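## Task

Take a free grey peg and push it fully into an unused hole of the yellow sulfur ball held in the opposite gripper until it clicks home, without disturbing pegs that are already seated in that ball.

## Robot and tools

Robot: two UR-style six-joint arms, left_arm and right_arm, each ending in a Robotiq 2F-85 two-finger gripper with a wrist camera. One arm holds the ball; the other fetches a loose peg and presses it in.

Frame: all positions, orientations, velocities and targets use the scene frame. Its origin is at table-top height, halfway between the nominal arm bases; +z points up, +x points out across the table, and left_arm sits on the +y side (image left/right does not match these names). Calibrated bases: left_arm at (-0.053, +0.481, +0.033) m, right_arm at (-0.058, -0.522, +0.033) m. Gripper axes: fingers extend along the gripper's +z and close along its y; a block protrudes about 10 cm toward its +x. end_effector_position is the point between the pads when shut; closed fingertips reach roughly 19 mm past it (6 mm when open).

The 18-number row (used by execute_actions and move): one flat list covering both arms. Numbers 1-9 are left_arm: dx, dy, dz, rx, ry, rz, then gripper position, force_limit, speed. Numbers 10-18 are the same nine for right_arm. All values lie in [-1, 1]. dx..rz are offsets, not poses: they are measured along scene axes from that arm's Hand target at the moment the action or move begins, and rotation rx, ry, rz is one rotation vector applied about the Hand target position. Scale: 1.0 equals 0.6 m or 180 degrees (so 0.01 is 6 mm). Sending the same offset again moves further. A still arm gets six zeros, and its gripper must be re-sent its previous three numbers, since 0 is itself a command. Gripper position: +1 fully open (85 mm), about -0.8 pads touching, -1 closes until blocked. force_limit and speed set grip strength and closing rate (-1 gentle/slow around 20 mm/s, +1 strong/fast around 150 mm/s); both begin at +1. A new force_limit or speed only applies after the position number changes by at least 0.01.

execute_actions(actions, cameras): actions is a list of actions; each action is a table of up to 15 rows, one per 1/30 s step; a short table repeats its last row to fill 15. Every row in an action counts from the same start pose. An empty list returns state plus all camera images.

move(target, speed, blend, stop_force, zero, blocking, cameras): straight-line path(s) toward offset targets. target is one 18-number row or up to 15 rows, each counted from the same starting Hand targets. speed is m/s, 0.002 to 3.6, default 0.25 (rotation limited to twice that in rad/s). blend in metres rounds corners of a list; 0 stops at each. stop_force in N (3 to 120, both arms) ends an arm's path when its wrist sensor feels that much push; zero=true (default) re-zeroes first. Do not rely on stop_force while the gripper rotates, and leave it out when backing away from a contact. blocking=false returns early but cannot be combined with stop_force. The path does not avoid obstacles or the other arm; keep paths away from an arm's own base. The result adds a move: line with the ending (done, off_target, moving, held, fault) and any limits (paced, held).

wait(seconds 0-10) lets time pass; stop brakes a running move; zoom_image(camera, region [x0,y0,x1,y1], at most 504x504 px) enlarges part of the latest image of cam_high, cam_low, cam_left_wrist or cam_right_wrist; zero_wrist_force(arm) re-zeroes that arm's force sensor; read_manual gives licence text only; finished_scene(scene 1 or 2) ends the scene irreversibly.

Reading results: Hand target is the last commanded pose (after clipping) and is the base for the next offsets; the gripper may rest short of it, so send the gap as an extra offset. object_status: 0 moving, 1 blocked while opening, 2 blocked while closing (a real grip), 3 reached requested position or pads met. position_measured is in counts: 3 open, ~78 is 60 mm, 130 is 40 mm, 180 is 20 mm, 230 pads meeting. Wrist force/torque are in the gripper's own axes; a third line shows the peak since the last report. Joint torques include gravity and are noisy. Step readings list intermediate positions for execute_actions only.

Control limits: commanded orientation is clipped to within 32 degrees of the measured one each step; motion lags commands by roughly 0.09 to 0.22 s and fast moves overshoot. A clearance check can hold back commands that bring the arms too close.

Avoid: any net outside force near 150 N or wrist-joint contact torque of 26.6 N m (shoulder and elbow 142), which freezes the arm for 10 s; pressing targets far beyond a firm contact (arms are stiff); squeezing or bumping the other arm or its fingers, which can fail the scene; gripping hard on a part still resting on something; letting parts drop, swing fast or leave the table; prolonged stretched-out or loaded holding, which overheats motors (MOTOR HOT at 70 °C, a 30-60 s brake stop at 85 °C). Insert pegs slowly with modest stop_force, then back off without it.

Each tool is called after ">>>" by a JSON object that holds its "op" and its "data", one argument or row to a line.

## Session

>>> {"op": "execute_actions", "data": {
  "actions": []
}}

Scene clock: 0.00 s.
left_arm: end_effector_position=(+0.3654, +0.0223, +0.1409) position_measured=175 object_status=3 end_effector_quat_wxyz=(+0.478, +0.518, +0.545, -0.454) | right_arm: end_effector_position=(+0.3713, -0.5195, +0.2361) position_measured=3 object_status=3 end_effector_quat_wxyz=(+0.000, -0.003, +1.000, +0.000)
Joint positions: left_arm=[-0.765 -0.669 2.028 -4.324 -2.318 0.122] | right_arm=[3.458 -1.419 -2.042 -1.252 1.571 0.316]
Joint velocities: within noise
Joint torques (N m): no reading
Wrist force (N): no reading
Wrist torque (N m): no reading
Wrist force, peak (N): no reading
Hand target: left_arm +0.3654, +0.0223, +0.1409; +0.478, +0.518, +0.545, -0.454 | right_arm +0.3713, -0.5195, +0.2361; +0.000, -0.003, +1.000, +0.000
Tool commands: left_gripper/position=-0.396078 left_gripper/force_limit=+1.0 left_gripper/speed=-1.0 right_gripper/position=+1.0 right_gripper/force_limit=+1.0 right_gripper/speed=+1.0
camera_calibration:
cam_left_wrist: T_world_to_cam=[[0.997322, 0.072103, 0.0122072, -0.363149], [-0.0287028, 0.232421, 0.972192, -0.117541], [0.0672607, -0.969939, 0.233868, 0.0931666], [0, 0, 0, 1]] pos_world=[0.352537, 0.143869, 0.0969171]

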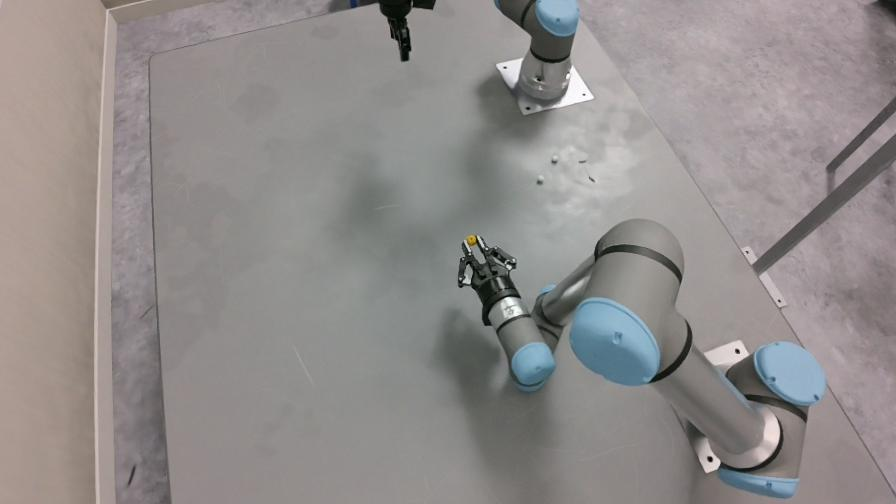

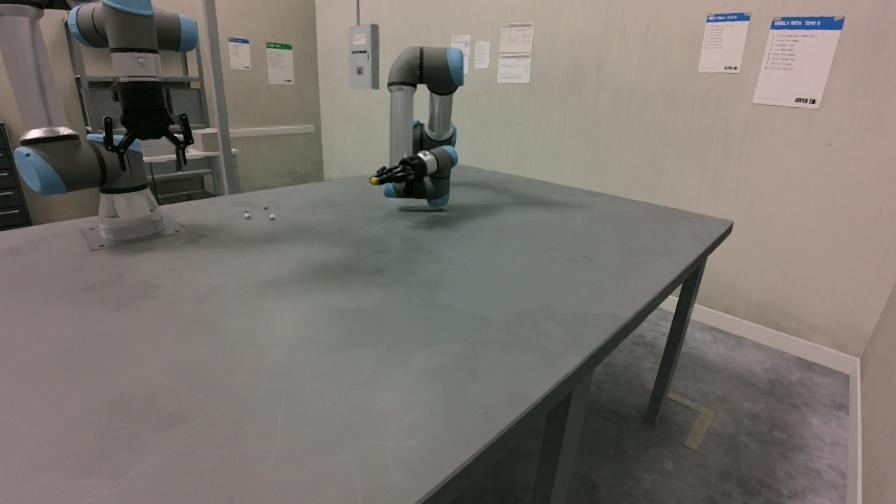

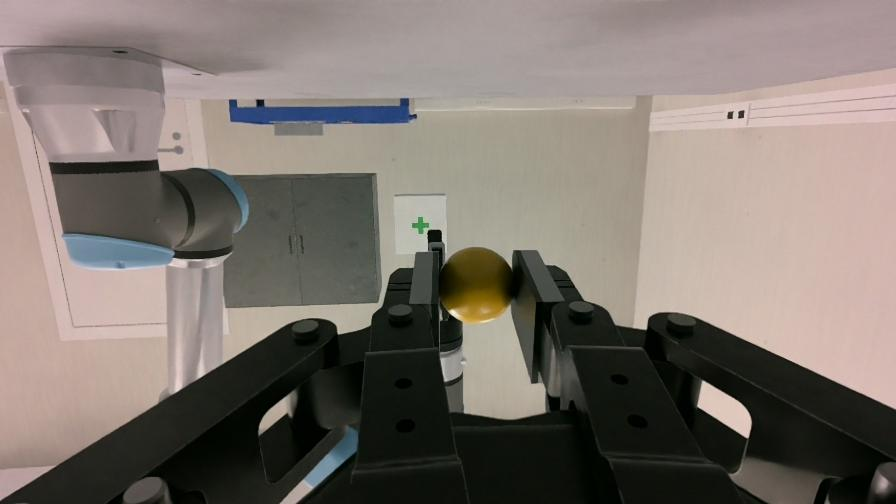

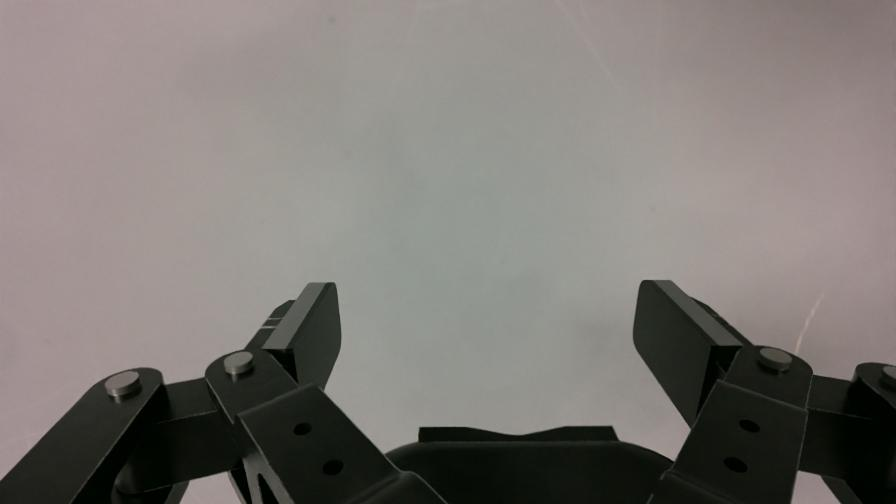

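>>> {"op": "zoom_image", "data": {
  "camera": "cam_high",
  "region": [520, 140, 620, 200]
}}

>>> {"op": "zoom_image", "data": {
  "camera": "cam_left_wrist",
  "region": [400, 210, 560, 370]
}}

>>> {"op": "zoom_image", "data": {
  "camera": "cam_low",
  "region": [230, 150, 400, 230]
}}

>>> {"op": "zoom_image", "data": {
  "camera": "cam_high",
  "region": [440, 210, 540, 310]
}}

Scaled by 5.040.

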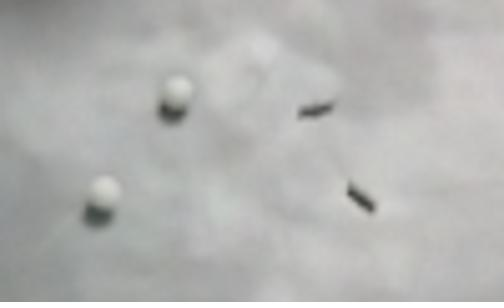

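Scaled by 3.150.

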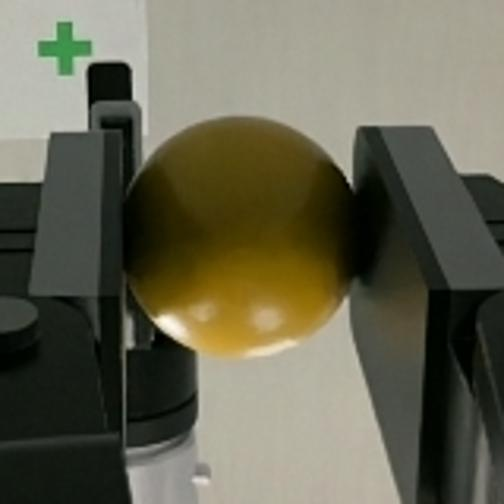

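Scaled by 2.965.

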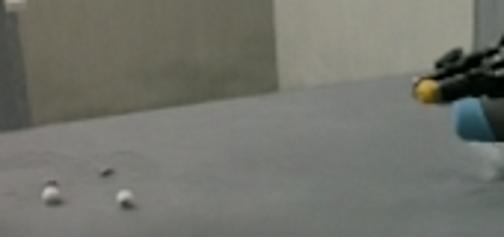

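Scaled by 5.040.

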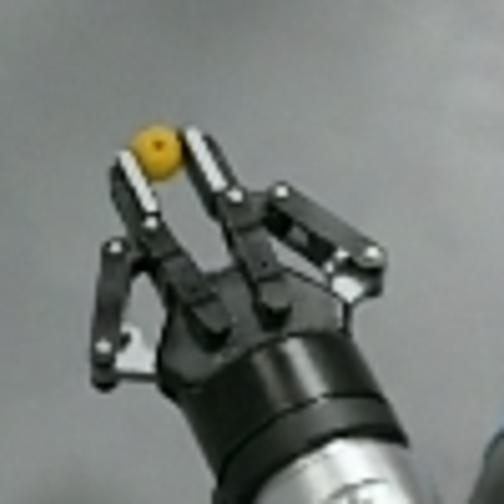

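>>> {"op": "move", "data": {
  "target": [
    [0,0,0.05,-0.0418,-0.001,-0.0163,-0.396078,1,-1, -0.5688,0.449,-0.06,0,0,-0.2,-0.2,1,0],
    [0,0,0.0667,-0.0418,-0.001,-0.0163,-0.396078,1,-1, -0.6738,0.616,-0.1435,0,0,-0.35,-0.2,1,0]
  ],
  "speed": 0.3,
  "blend": [0.05,0],
  "cameras": ["cam_right_wrist","cam_left_wrist"]
}}

Scene clock: 39.40 s.
left_arm: end_effector_position=(+0.3654, +0.0223, +0.1809) position_measured=175 object_status=3 end_effector_quat_wxyz=(+0.500, +0.500, +0.499, -0.500) | right_arm: end_effector_position=(-0.0330, -0.1500, +0.1500) position_measured=154 object_status=3 end_effector_quat_wxyz=(+0.000, +0.520, +0.854, +0.000)
Joint positions: left_arm=[-0.741 -0.662 1.95 -4.432 -2.401 -0.002] | right_arm=[5.006 -1.367 -2.325 -1.02 1.571 2.964]
Joint torques (N m): left_arm=[13.29 -53.5 6.1 -0.18 -2.08 -0.07] | right_arm=[8.36 6.18 32.26 4.56 -0.98 2.78]
Wrist force (N): left_arm=[0.3 -0.2 0.0] | right_arm=[0.1 0.3 -0.1]
Wrist torque (N m): left_arm=[-0.03 0.04 0.05] | right_arm=[0.06 -0.01 -0.19]
Wrist force, peak (N): left_arm=[0.5 -0.1 0.4] | right_arm=[-1.7 -1.1 -0.5]
Hand target: left_arm +0.3654, +0.0223, +0.1809; +0.500, +0.500, +0.499, -0.500 | right_arm -0.0330, -0.1499, +0.1500; +0.000, +0.520, +0.854, +0.000
Off the commanded pose: left_arm 0.000 m, 0 deg | right_arm 0.000 m, 0 deg.
move: done
camera_calibration:
cam_left_wrist: T_world_to_cam=[[0.99971, 0.022287, 0.00914167, -0.362749], [-0.0165345, 0.35888, 0.933237, -0.156754], [0.0175183, -0.933118, 0.359144, 0.0784823], [0, 0, 0, 1]] pos_world=[0.358677, 0.137574, 0.121419]
cam_right_wrist: T_world_to_cam=[[0.893134, 0.449622, 0.0123389, 0.101136], [0.420209, -0.843863, 0.333645, -0.135525], [0.160427, -0.292805, -0.942618, 0.224591], [0, 0, 0, 1]] pos_world=[-0.0694098, -0.0940762, 0.255673]
Images, in order (width x height): cam_left_wrist 896x504, cam_right_wrist 896x504.

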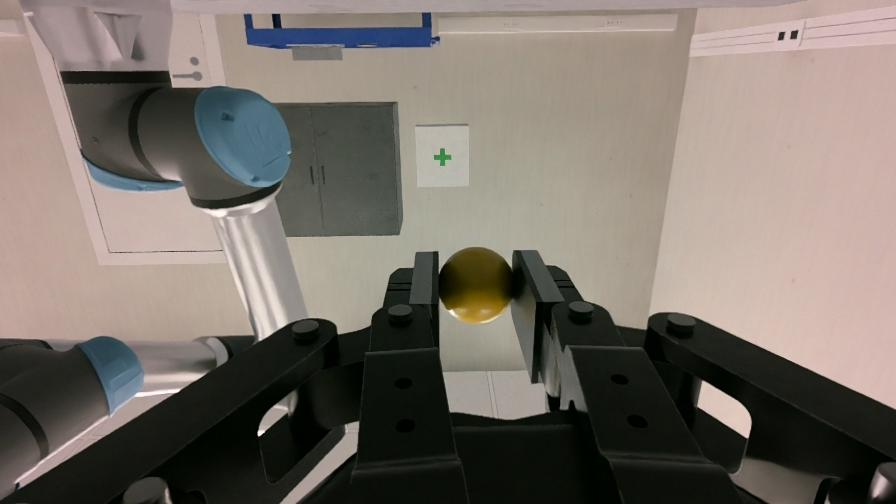

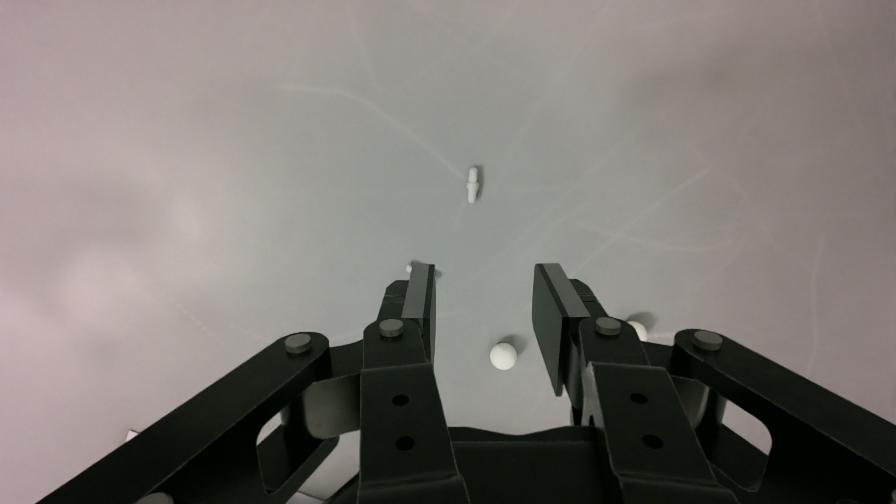

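>>> {"op": "zoom_image", "data": {
  "camera": "cam_right_wrist",
  "region": [445, 155, 500, 215]
}}

Scaled by 8.400.

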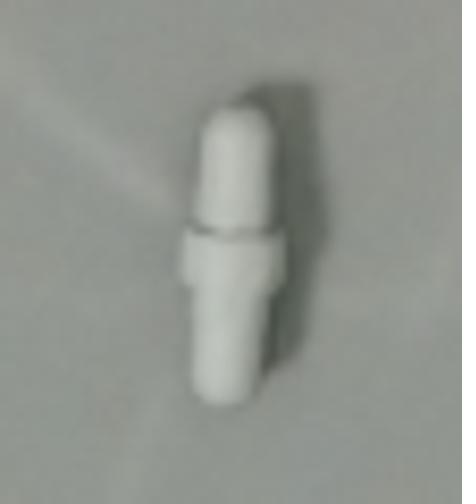

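>>> {"op": "move", "data": {
  "target": [0,0,0,0,0,0,-0.396078,1,-1, 0.0102,-0.0077,-0.1833,0,0,-0.0128,-0.2,1,0],
  "speed": 0.15,
  "cameras": ["cam_right_wrist"]
}}

>>> {"op": "zoom_image", "data": {
  "camera": "cam_right_wrist",
  "region": [400, 190, 560, 340]
}}

Scene clock: 52.33 s.
left_arm: end_effector_position=(+0.3654, +0.0223, +0.1809) position_measured=175 object_status=3 end_effector_quat_wxyz=(+0.500, +0.500, +0.499, -0.500) | right_arm: end_effector_position=(-0.0269, -0.1546, +0.0400) position_measured=154 object_status=3 end_effector_quat_wxyz=(+0.000, +0.537, +0.843, +0.000)
Joint positions: left_arm=[-0.741 -0.662 1.95 -4.432 -2.401 -0.001] | right_arm=[4.993 -1.623 -2.488 -0.601 1.571 2.991]
Joint torques (N m): left_arm=[13.07 -53.5 6.94 -0.08 -2.05 0.67] | right_arm=[-10.92 11.07 8.81 4.52 1.76 -2.28]
Wrist force (N): left_arm=[0.3 -0.1 0.2] | right_arm=[0.1 0.2 -0.4]
Wrist torque (N m): left_arm=[-0.02 0.05 0.05] | right_arm=[0.06 0.00 -0.18]
Wrist force, peak (N): left_arm=[0.5 -0.5 0.0] | right_arm=[0.3 0.5 -1.6]
Hand target: left_arm +0.3654, +0.0223, +0.1809; +0.500, +0.500, +0.499, -0.500 | right_arm -0.0269, -0.1546, +0.0400; +0.000, +0.537, +0.843, +0.000
Off the commanded pose: left_arm 0.000 m, 0 deg | right_arm 0.000 m, 0 deg.
move: done
camera_calibration:
cam_right_wrist: T_world_to_cam=[[0.91056, 0.413192, 0.0123795, 0.0939378], [0.385777, -0.860142, 0.333665, -0.108781], [0.148516, -0.299046, -0.942611, 0.117269], [0, 0, 0, 1]] pos_world=[-0.0609871, -0.0973126, 0.145673]
Images, in order (width x height): cam_right_wrist 896x504.

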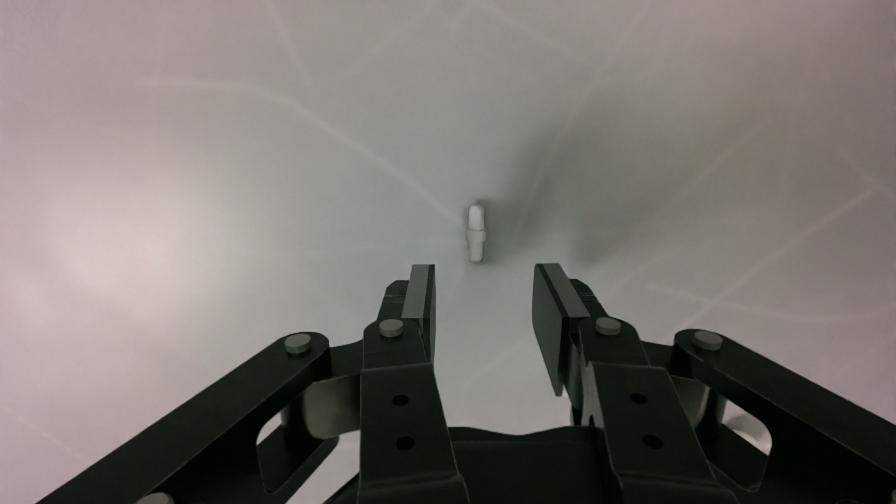

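Scaled by 3.150.

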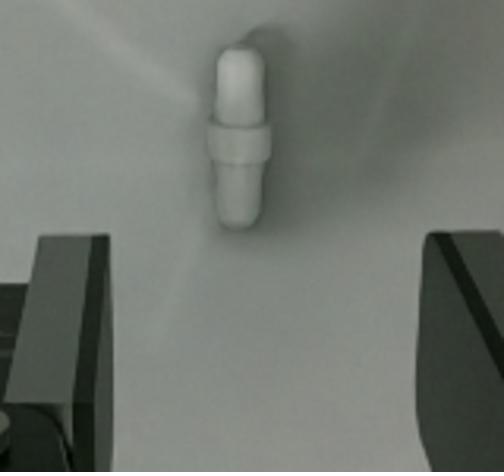

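>>> {"op": "move", "data": {
  "target": [
    [0,0,0,0,0,0,-0.396078,1,-1, 0.0008,-0.0018,-0.021,0,0,0,-0.2,1,0],
    [0,0,0,0,0,0,-0.396078,1,-1, 0.0008,-0.0018,-0.0328,0,0,0,-0.2,1,0]
  ],
  "speed": [0.03,0.005],
  "stop_force": 6,
  "cameras": ["cam_right_wrist"]
}}

>>> {"op": "zoom_image", "data": {
  "camera": "cam_right_wrist",
  "region": [400, 210, 560, 340]
}}

Scene clock: 60.43 s.
left_arm: end_effector_position=(+0.3654, +0.0223, +0.1809) position_measured=175 object_status=3 end_effector_quat_wxyz=(+0.500, +0.500, +0.499, -0.500) | right_arm: end_effector_position=(-0.0264, -0.1556, +0.0203) position_measured=154 object_status=3 end_effector_quat_wxyz=(+0.000, +0.537, +0.843, +0.000)
Joint positions: left_arm=[-0.741 -0.662 1.95 -4.432 -2.401 -0.001] | right_arm=[4.993 -1.686 -2.509 -0.518 1.571 2.991]
Joint torques (N m): left_arm=[13.79 -54.05 6.55 0 -1.98 0.65] | right_arm=[-8.63 12.24 5.35 5.04 1.65 -2.46]
Wrist force (N): left_arm=[0.2 0.0 0.0] | right_arm=[-0.2 0.3 -0.3]
Wrist torque (N m): left_arm=[-0.01 0.06 0.05] | right_arm=[0.06 0.02 -0.01]
Wrist force, peak (N): left_arm=[0.5 -0.3 -0.2] | right_arm=[0.2 0.4 -0.7]
Hand target: left_arm +0.3654, +0.0223, +0.1809; +0.500, +0.500, +0.499, -0.500 | right_arm -0.0264, -0.1556, +0.0203; +0.000, +0.537, +0.843, +0.000
Off the commanded pose: left_arm 0.000 m, 0 deg | right_arm 0.000 m, 0 deg.
move: done
camera_calibration:
cam_right_wrist: T_world_to_cam=[[0.910525, 0.41327, 0.0123481, 0.0941911], [0.38586, -0.860105, 0.333664, -0.103338], [0.148514, -0.299045, -0.942611, 0.0982968], [0, 0, 0, 1]] pos_world=[-0.0604878, -0.0984126, 0.125973]
Images, in order (width x height): cam_right_wrist 896x504.

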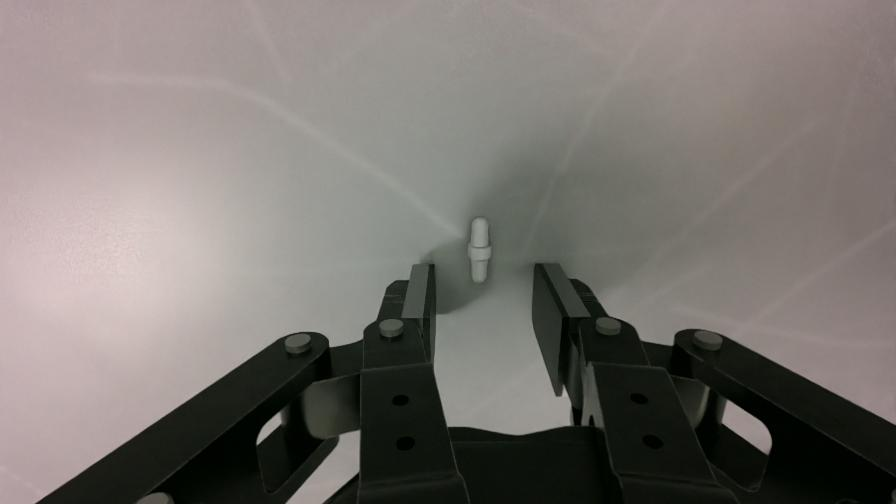

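Scaled by 3.150.

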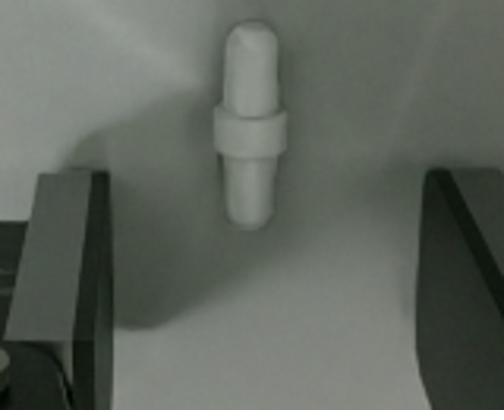

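>>> {"op": "move", "data": {
  "target": [
    [0,0,0,0,0,0,-0.396078,1,-1, -0.002,-0.0009,0,0,0,0,-0.2,1,0],
    [0,0,0,0,0,0,-0.396078,1,-1, -0.002,-0.0009,0,0,0,0,-1,-0.6,-1]
  ],
  "speed": 0.03
}}

>>> {"op": "wait", "data": {
  "seconds": 0.5,
  "cameras": ["cam_right_wrist"]
}}

>>> {"op": "zoom_image", "data": {
  "camera": "cam_right_wrist",
  "region": [400, 210, 560, 340]
}}

Scene clock: 69.10 s.
left_arm: end_effector_position=(+0.3654, +0.0223, +0.1809) position_measured=175 object_status=3 end_effector_quat_wxyz=(+0.500, +0.500, +0.499, -0.500) | right_arm: end_effector_position=(-0.0276, -0.1562, +0.0203) position_measured=222 object_status=0 end_effector_quat_wxyz=(+0.000, +0.537, +0.843, +0.000)
Joint positions: left_arm=[-0.741 -0.662 1.95 -4.432 -2.401 -0.001] | right_arm=[4.997 -1.685 -2.511 -0.517 1.571 2.995]
Joint torques (N m): left_arm=[13.75 -53.36 5.88 -0.4 -2.1 0.44] | right_arm=[9.61 25.76 6.98 4.92 0.4 2.4]
Wrist force (N): left_arm=[0.3 -0.1 -0.1] | right_arm=[-0.2 0.5 -0.1]
Wrist torque (N m): left_arm=[-0.02 0.04 0.05] | right_arm=[0.09 0.04 -0.18]
Wrist force, peak (N): left_arm=[0.6 0.1 0.1] | right_arm=[-0.3 0.6 -0.4]
Hand target: left_arm +0.3654, +0.0223, +0.1809; +0.500, +0.500, +0.499, -0.500 | right_arm -0.0276, -0.1562, +0.0203; +0.000, +0.537, +0.843, +0.000
Off the commanded pose: left_arm 0.000 m, 0 deg | right_arm 0.000 m, 0 deg.
move: done

Scene clock: 69.60 s.
left_arm: end_effector_position=(+0.3654, +0.0223, +0.1809) position_measured=175 object_status=3 end_effector_quat_wxyz=(+0.500, +0.500, +0.499, -0.500) | right_arm: end_effector_position=(-0.0276, -0.1562, +0.0203) position_measured=222 object_status=2 end_effector_quat_wxyz=(+0.000, +0.537, +0.843, +0.000)
Joint positions: left_arm=[-0.741 -0.662 1.95 -4.432 -2.401 -0.001] | right_arm=[4.997 -1.685 -2.511 -0.517 1.571 2.995]
Joint torques (N m): left_arm=[13.21 -53.34 5.26 -0.22 -1.86 0.57] | right_arm=[7.17 26.29 6.24 4.75 -0.04 1.87]
Wrist force (N): left_arm=[0.2 -0.2 0.0] | right_arm=[-0.1 0.3 -0.1]
Wrist torque (N m): left_arm=[-0.04 0.07 0.05] | right_arm=[0.07 0.03 -0.18]
Wrist force, peak (N): left_arm=[0.4 -0.3 0.1] | right_arm=[-0.2 0.5 -0.4]
Hand target: left_arm +0.3654, +0.0223, +0.1809; +0.500, +0.500, +0.499, -0.500 | right_arm -0.0276, -0.1562, +0.0203; +0.000, +0.537, +0.843, +0.000
Tool commands: left_gripper/position=-0.396078 left_gripper/force_limit=+1.0 left_gripper/speed=-1.0 right_gripper/position=-1.0 right_gripper/force_limit=-0.6 right_gripper/speed=-1.0
Off the commanded pose: left_arm 0.000 m, 0 deg | right_arm 0.000 m, 0 deg.
wait: 0.50 s; at rest by 0.17 s
camera_calibration:
cam_right_wrist: T_world_to_cam=[[0.910525, 0.41327, 0.0123481, 0.0954903], [0.38586, -0.860105, 0.333664, -0.103305], [0.148514, -0.299045, -0.942611, 0.0983255], [0, 0, 0, 1]] pos_world=[-0.0616878, -0.0989126, 0.125973]
Images, in order (width x height): cam_right_wrist 896x504.

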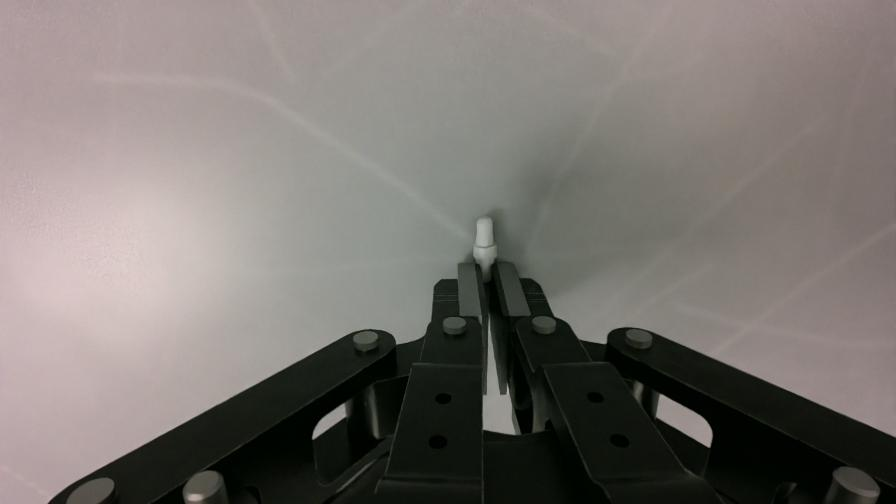

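Scaled by 3.150.

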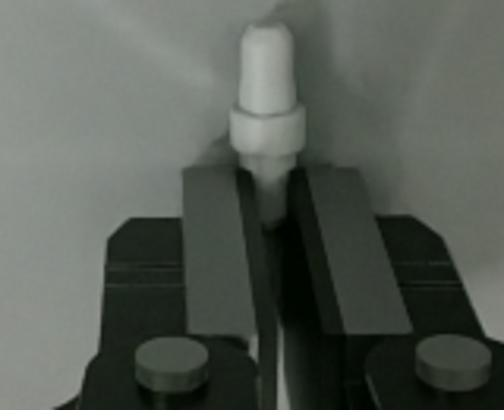

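>>> {"op": "move", "data": {
  "target": [
    [0,0,0,0,0,0,-1,1,-1, 0,0,0.2,0,0,-0.02,-1,-0.6,-1],
    [0,0,0,0,0,0,-1,1,-1, 0.6518,0.1327,0.3,0,0,-0.1372,-1,-0.6,-1]
  ],
  "speed": 0.25,
  "blend": [0.05,0],
  "cameras": ["cam_right_wrist","cam_left_wrist","cam_low","cam_high"]
}}

>>> {"op": "zoom_image", "data": {
  "camera": "cam_right_wrist",
  "region": [400, 0, 570, 300]
}}

>>> {"op": "zoom_image", "data": {
  "camera": "cam_high",
  "region": [430, 190, 530, 290]
}}

>>> {"op": "zoom_image", "data": {
  "camera": "cam_low",
  "region": [340, 120, 400, 180]
}}

>>> {"op": "zoom_image", "data": {
  "camera": "cam_left_wrist",
  "region": [400, 190, 560, 350]
}}

Scene clock: 79.43 s.
left_arm: end_effector_position=(+0.3654, +0.0223, +0.1809) position_measured=181 object_status=2 end_effector_quat_wxyz=(+0.500, +0.500, +0.499, -0.500) | right_arm: end_effector_position=(+0.3634, -0.0766, +0.2003) position_measured=222 object_status=2 end_effector_quat_wxyz=(+0.000, +0.705, +0.709, +0.000)
Joint positions: left_arm=[-0.741 -0.662 1.95 -4.432 -2.401 -0.001] | right_arm=[4.169 -1.889 -1.624 -1.199 1.571 2.598]
Joint torques (N m): left_arm=[13.62 -53.95 6.53 -0.43 -2.02 0.65] | right_arm=[-8.76 30.72 34.53 1.48 1.85 -2.49]
Wrist force (N): left_arm=[0.1 0.0 -0.1] | right_arm=[0.3 0.5 -0.1]
Wrist torque (N m): left_arm=[0.00 0.08 0.05] | right_arm=[0.09 -0.04 0.03]
Wrist force, peak (N): left_arm=[0.6 -0.1 0.1] | right_arm=[0.0 2.4 -0.5]
Hand target: left_arm +0.3654, +0.0223, +0.1809; +0.500, +0.500, +0.499, -0.500 | right_arm +0.3635, -0.0766, +0.2003; +0.000, +0.705, +0.709, +0.000
Off the commanded pose: left_arm 0.000 m, 0 deg | right_arm 0.000 m, 0 deg.
move: done; blend cut to 0 m at target 1
camera_calibration:
cam_left_wrist: T_world_to_cam=[[0.99971, 0.022287, 0.00914167, -0.362749], [-0.0165345, 0.35888, 0.933237, -0.156754], [0.0175183, -0.933118, 0.359144, 0.0784823], [0, 0, 0, 1]] pos_world=[0.358677, 0.137574, 0.121419]
cam_right_wrist: T_world_to_cam=[[0.999912, -0.00488261, 0.0123582, -0.360212], [-0.00872657, -0.942661, 0.333638, -0.108718], [0.0100206, -0.333716, -0.94262, 0.281395], [0, 0, 0, 1]] pos_world=[0.356412, -0.010337, 0.305973]

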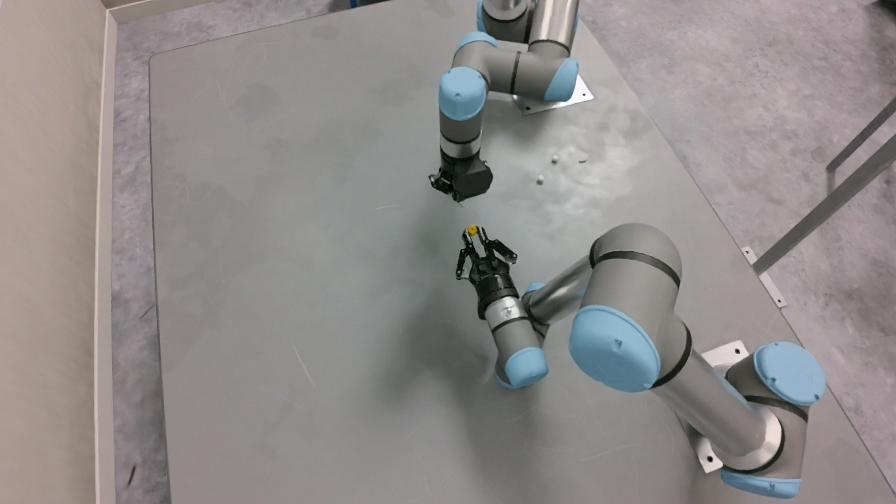

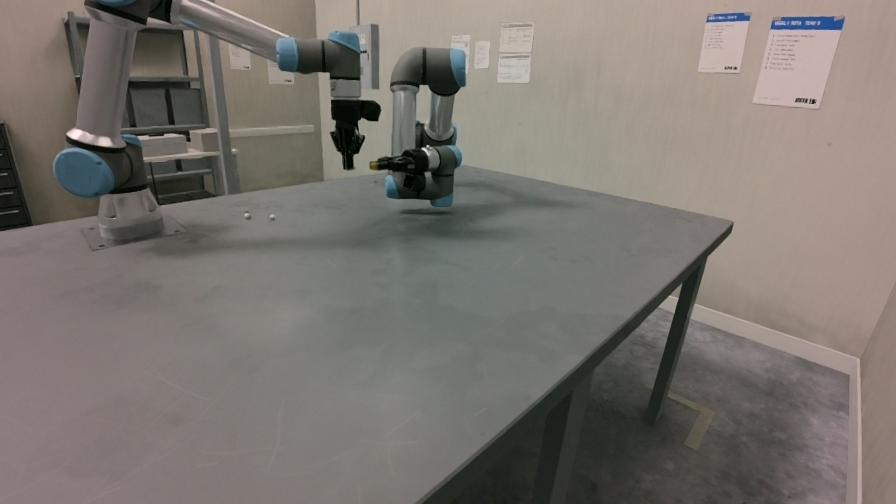

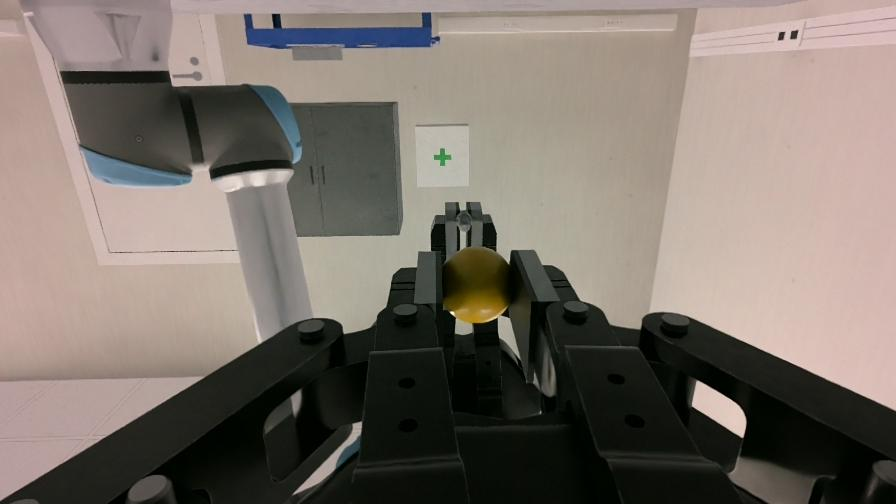

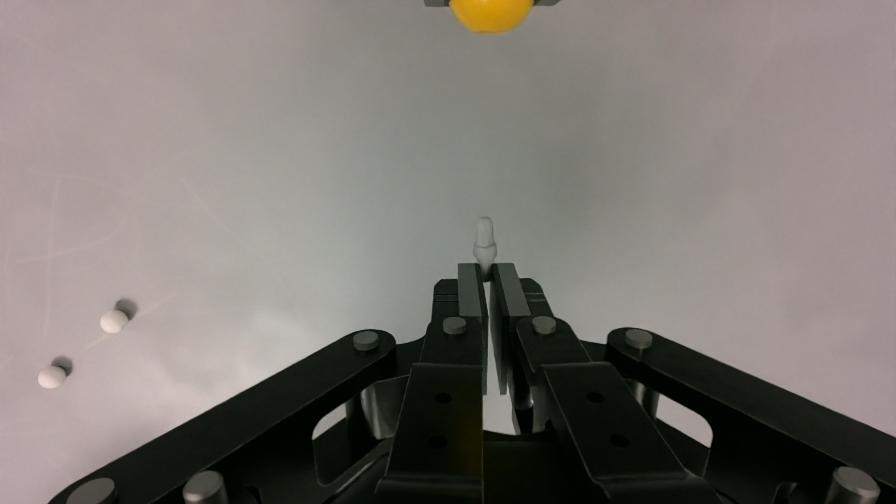

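Scaled by 1.680.

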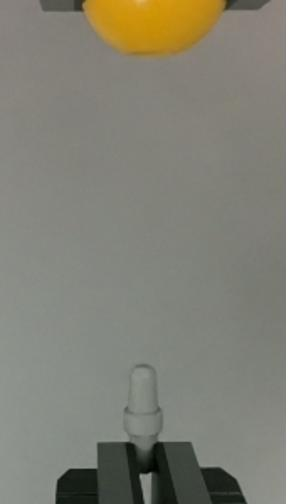

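Scaled by 5.040.

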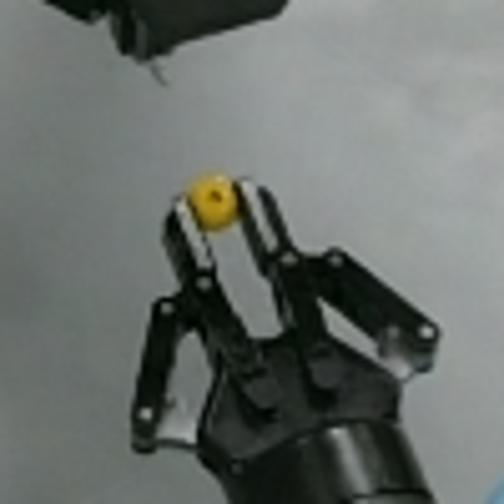

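Scaled by 8.400.

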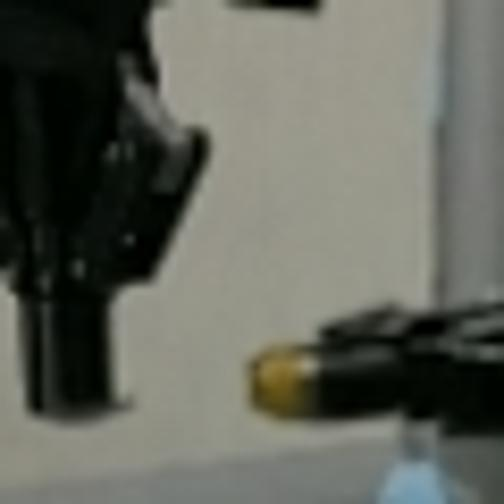

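Scaled by 3.150.

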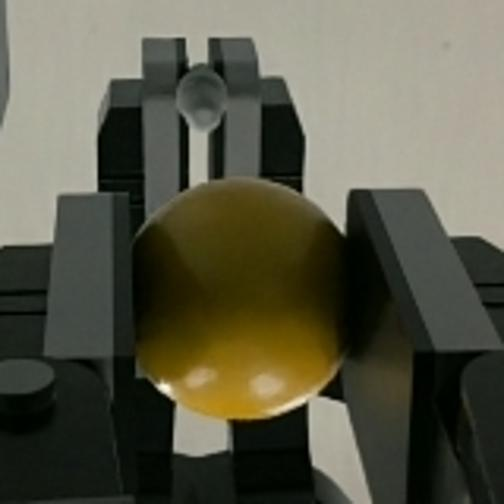

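>>> {"op": "move", "data": {
  "target": [0,0,0,0,0,0,-1,1,-1, 0.0008,0.0633,0,0,0,0,-1,-0.6,-1],
  "speed": 0.1,
  "cameras": ["cam_right_wrist","cam_left_wrist","cam_low"]
}}

>>> {"op": "zoom_image", "data": {
  "camera": "cam_right_wrist",
  "region": [410, 80, 560, 300]
}}

>>> {"op": "zoom_image", "data": {
  "camera": "cam_left_wrist",
  "region": [430, 200, 530, 330]
}}

>>> {"op": "zoom_image", "data": {
  "camera": "cam_low",
  "region": [340, 150, 400, 185]
}}

Scene clock: 88.63 s.
left_arm: end_effector_position=(+0.3654, +0.0223, +0.1809) position_measured=181 object_status=2 end_effector_quat_wxyz=(+0.500, +0.500, +0.499, -0.500) | right_arm: end_effector_position=(+0.3639, -0.0386, +0.2003) position_measured=222 object_status=2 end_effector_quat_wxyz=(+0.000, +0.705, +0.709, +0.000)
Joint positions: left_arm=[-0.741 -0.662 1.95 -4.432 -2.401 -0.001] | right_arm=[4.199 -1.953 -1.534 -1.225 1.571 2.628]
Joint torques (N m): left_arm=[13.77 -52.68 6.23 -0.35 -1.83 0.44] | right_arm=[7.39 34.45 34.61 1.61 1.22 2.3]
Wrist force (N): left_arm=[0.3 -0.4 0.0] | right_arm=[0.1 0.3 -0.1]
Wrist torque (N m): left_arm=[-0.06 0.05 0.05] | right_arm=[0.05 0.01 -0.18]
Wrist force, peak (N): left_arm=[0.3 -0.3 -0.3] | right_arm=[-1.4 0.9 0.0]
Hand target: left_arm +0.3654, +0.0223, +0.1809; +0.500, +0.500, +0.499, -0.500 | right_arm +0.3639, -0.0386, +0.2003; +0.000, +0.705, +0.709, +0.000
Off the commanded pose: left_arm 0.000 m, 0 deg | right_arm 0.000 m, 0 deg.
move: done
camera_calibration:
cam_left_wrist: T_world_to_cam=[[0.99971, 0.022287, 0.00914167, -0.362749], [-0.0165345, 0.35888, 0.933237, -0.156754], [0.0175183, -0.933118, 0.359144, 0.0784823], [0, 0, 0, 1]] pos_world=[0.358677, 0.137574, 0.121419]
cam_right_wrist: T_world_to_cam=[[0.999911, -0.00497648, 0.0123926, -0.360535], [-0.00882656, -0.94266, 0.333638, -0.0728574], [0.0100217, -0.333718, -0.94262, 0.294071], [0, 0, 0, 1]] pos_world=[0.356913, 0.0276627, 0.305973]
Images, in order (width x height): cam_low 896x504, cam_left_wrist 896x504, cam_right_wrist 896x504.

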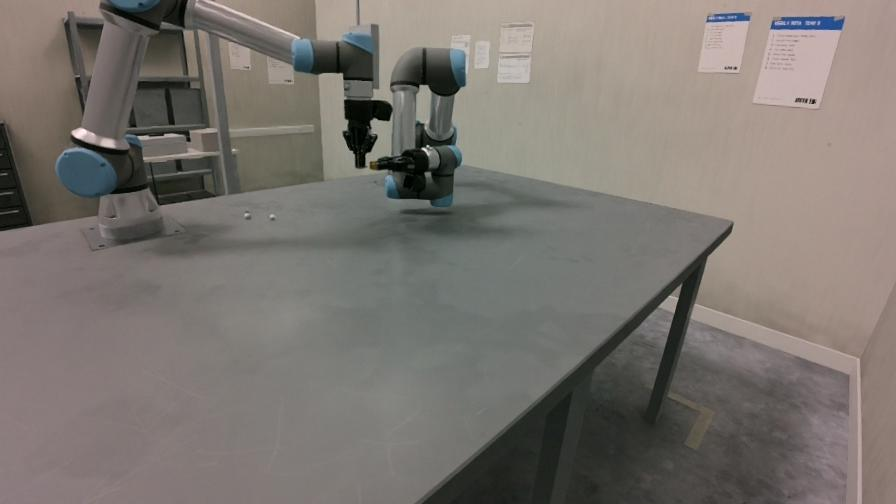

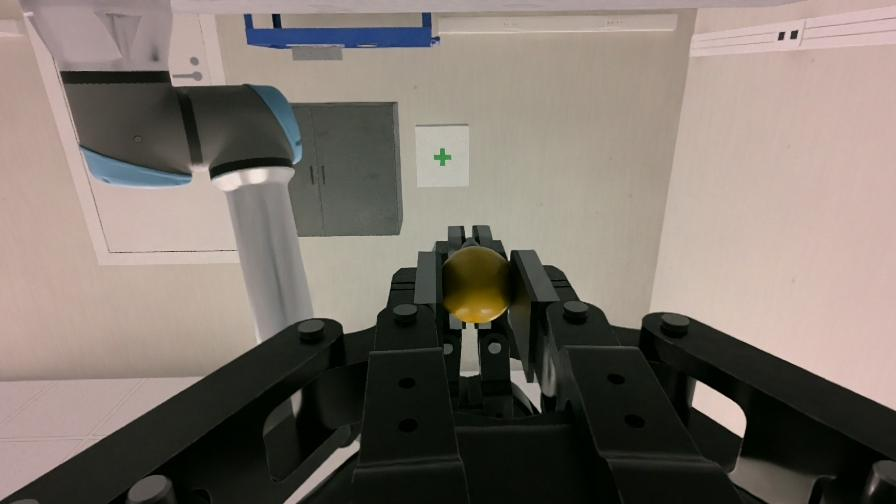

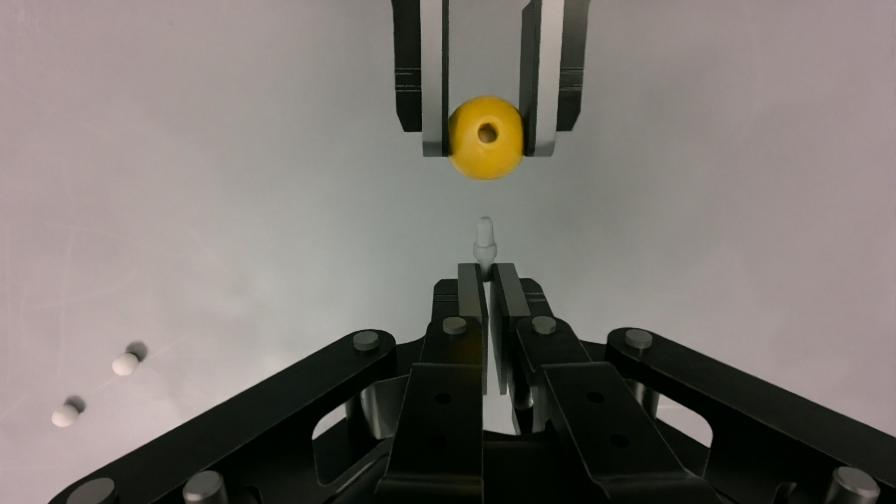

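Scaled by 2.291.

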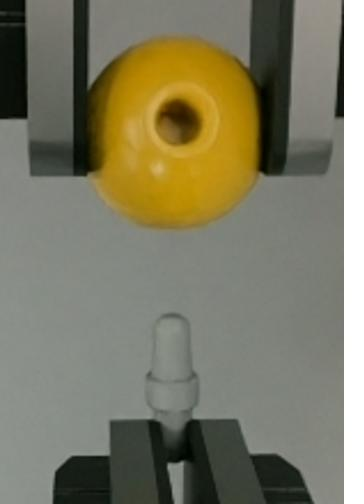

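Scaled by 3.877.

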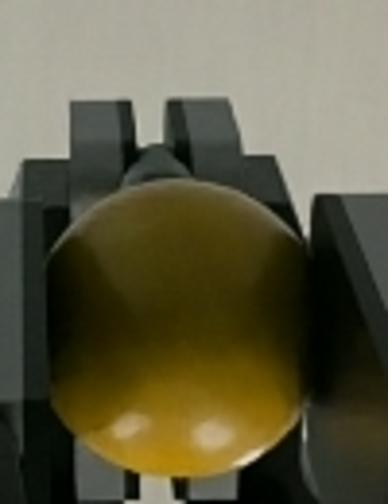

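Scaled by 8.400.

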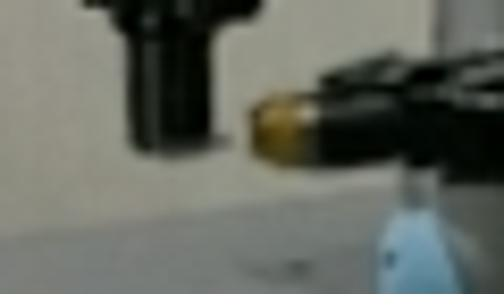

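>>> {"op": "zoom_image", "data": {
  "camera": "cam_right_wrist",
  "region": [440, 90, 535, 190]
}}

>>> {"op": "zoom_image", "data": {
  "camera": "cam_low",
  "region": [360, 155, 385, 175]
}}

Scaled by 5.040.

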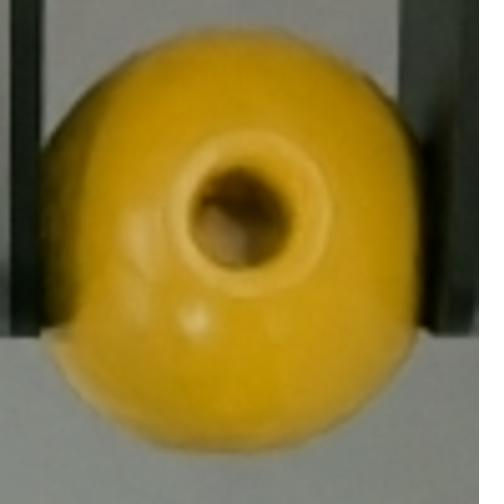

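Scaled by 20.160.

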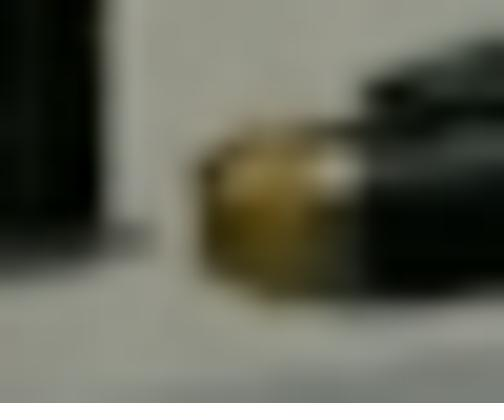

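>>> {"op": "move", "data": {
  "target": [
    [0,0,0,0,0,0,-1,1,-1, -0.0005,0.013,0.001,0,0,0,-1,-0.6,-1],
    [0,0,0,0,0,0,-1,1,-1, -0.0005,0.0285,0.001,0,0,0,-1,-0.6,-1]
  ],
  "speed": [0.02,0.004],
  "stop_force": 8,
  "cameras": ["cam_right_wrist","cam_left_wrist","cam_low"]
}}

>>> {"op": "zoom_image", "data": {
  "camera": "cam_right_wrist",
  "region": [410, 130, 560, 300]
}}

>>> {"op": "zoom_image", "data": {
  "camera": "cam_low",
  "region": [360, 155, 385, 175]
}}

Scene clock: 121.87 s.
left_arm: end_effector_position=(+0.3655, +0.0224, +0.1809) position_measured=181 object_status=2 end_effector_quat_wxyz=(+0.500, +0.500, +0.499, -0.500) | right_arm: end_effector_position=(+0.3636, -0.0268, +0.2009) position_measured=222 object_status=2 end_effector_quat_wxyz=(+0.000, +0.705, +0.709, +0.000)
Joint positions: left_arm=[-0.741 -0.662 1.95 -4.432 -2.401 -0.001] | right_arm=[4.208 -1.973 -1.504 -1.235 1.571 2.638]
Joint torques (N m): left_arm=[-5.8 -53.23 -1.46 -0.47 -2.01 0.4] | right_arm=[-5.89 47.29 19.5 6.43 1.37 -2.17]
Wrist force (N): left_arm=[0.2 -0.2 -7.0] | right_arm=[-7.0 0.3 0.7]
Wrist torque (N m): left_arm=[-0.02 0.02 0.05] | right_arm=[0.05 -0.03 -0.18]
Wrist force, peak (N): left_arm=[-0.4 0.0 -9.1] | right_arm=[-9.7 0.4 0.2]
Hand target: left_arm +0.3654, +0.0223, +0.1809; +0.500, +0.500, +0.499, -0.500 | right_arm +0.3636, -0.0268, +0.2009; +0.000, +0.705, +0.709, +0.000 (not the last commanded pose)
Off the commanded pose: left_arm 0.000 m, 0 deg | right_arm 0.005 m, 0 deg.
move: contact (right_arm); path passed 1 of 2 targets
camera_calibration:
cam_left_wrist: T_world_to_cam=[[0.999706, 0.022416, 0.00919951, -0.362873], [-0.0166348, 0.358877, 0.933237, -0.156717], [0.0176179, -0.933116, 0.359144, 0.0784449], [0, 0, 0, 1]] pos_world=[0.358777, 0.137574, 0.121419]
cam_right_wrist: T_world_to_cam=[[0.999911, -0.00497375, 0.0123939, -0.360183], [-0.00882631, -0.942597, 0.333815, -0.0618672], [0.0100222, -0.333895, -0.942557, 0.298503], [0, 0, 0, 1]] pos_world=[0.356613, 0.0395612, 0.306472]
Images, in order (width x height): cam_low 896x504, cam_left_wrist 896x504, cam_right_wrist 896x504.

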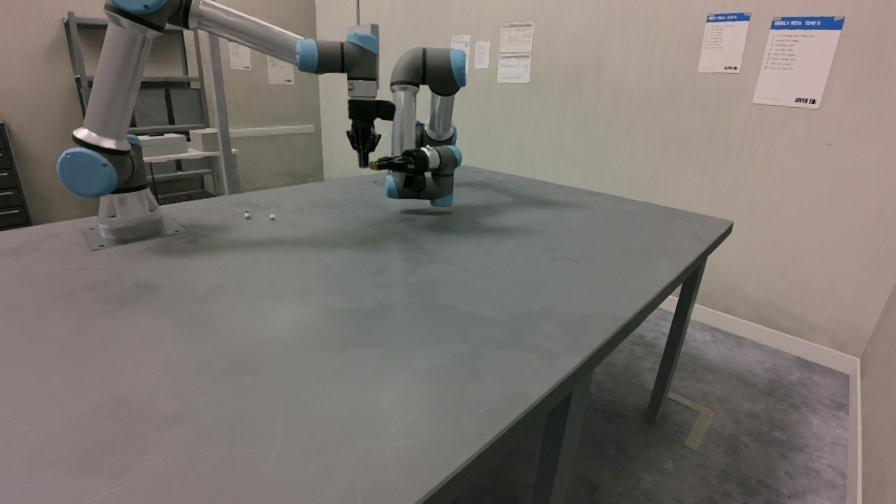

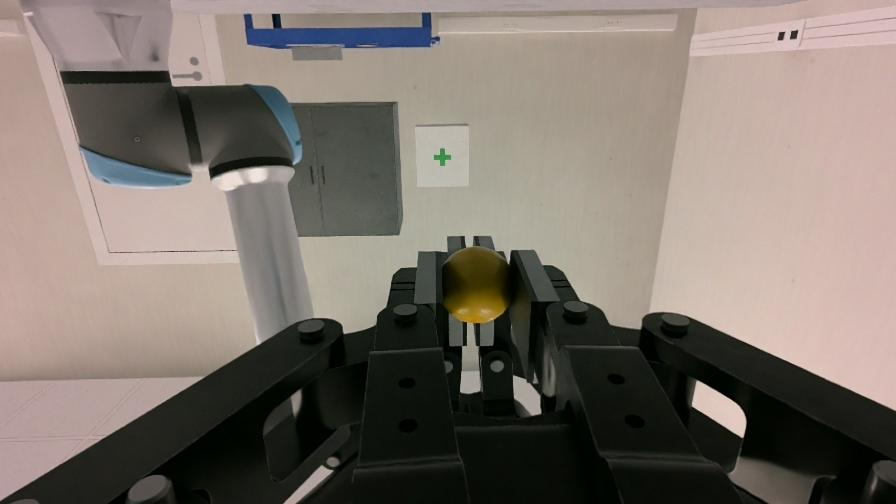

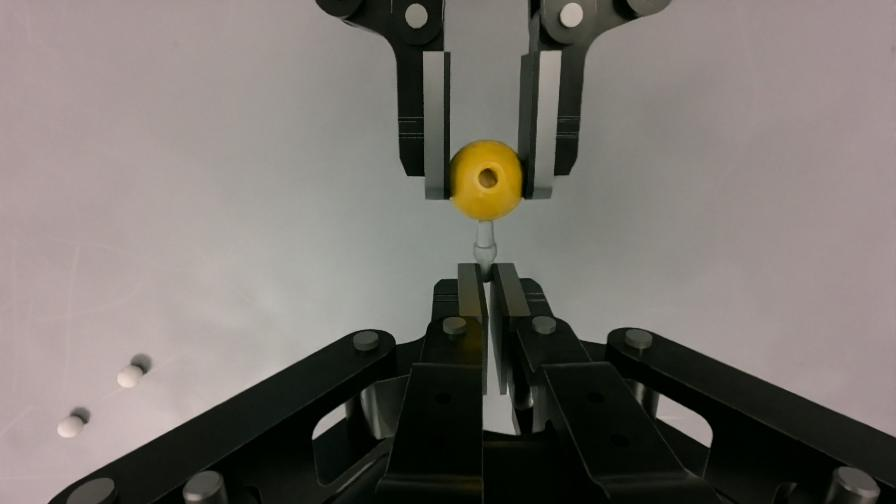

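Scaled by 2.965.

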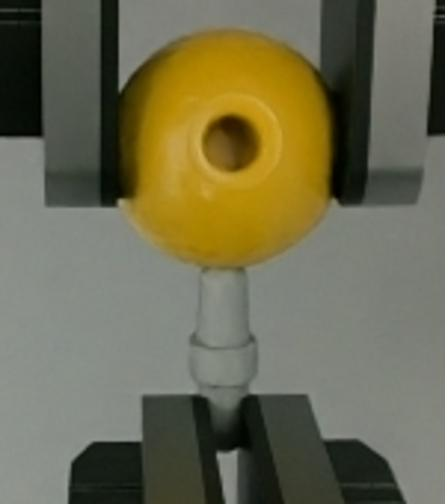

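Scaled by 20.160.

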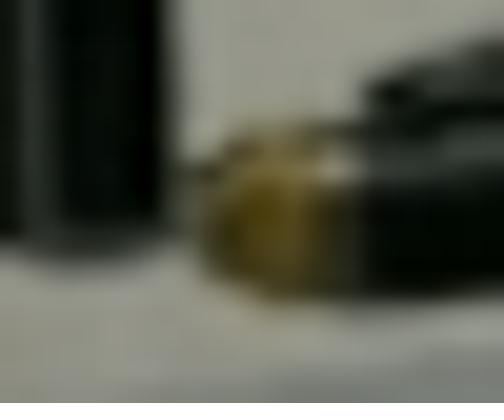

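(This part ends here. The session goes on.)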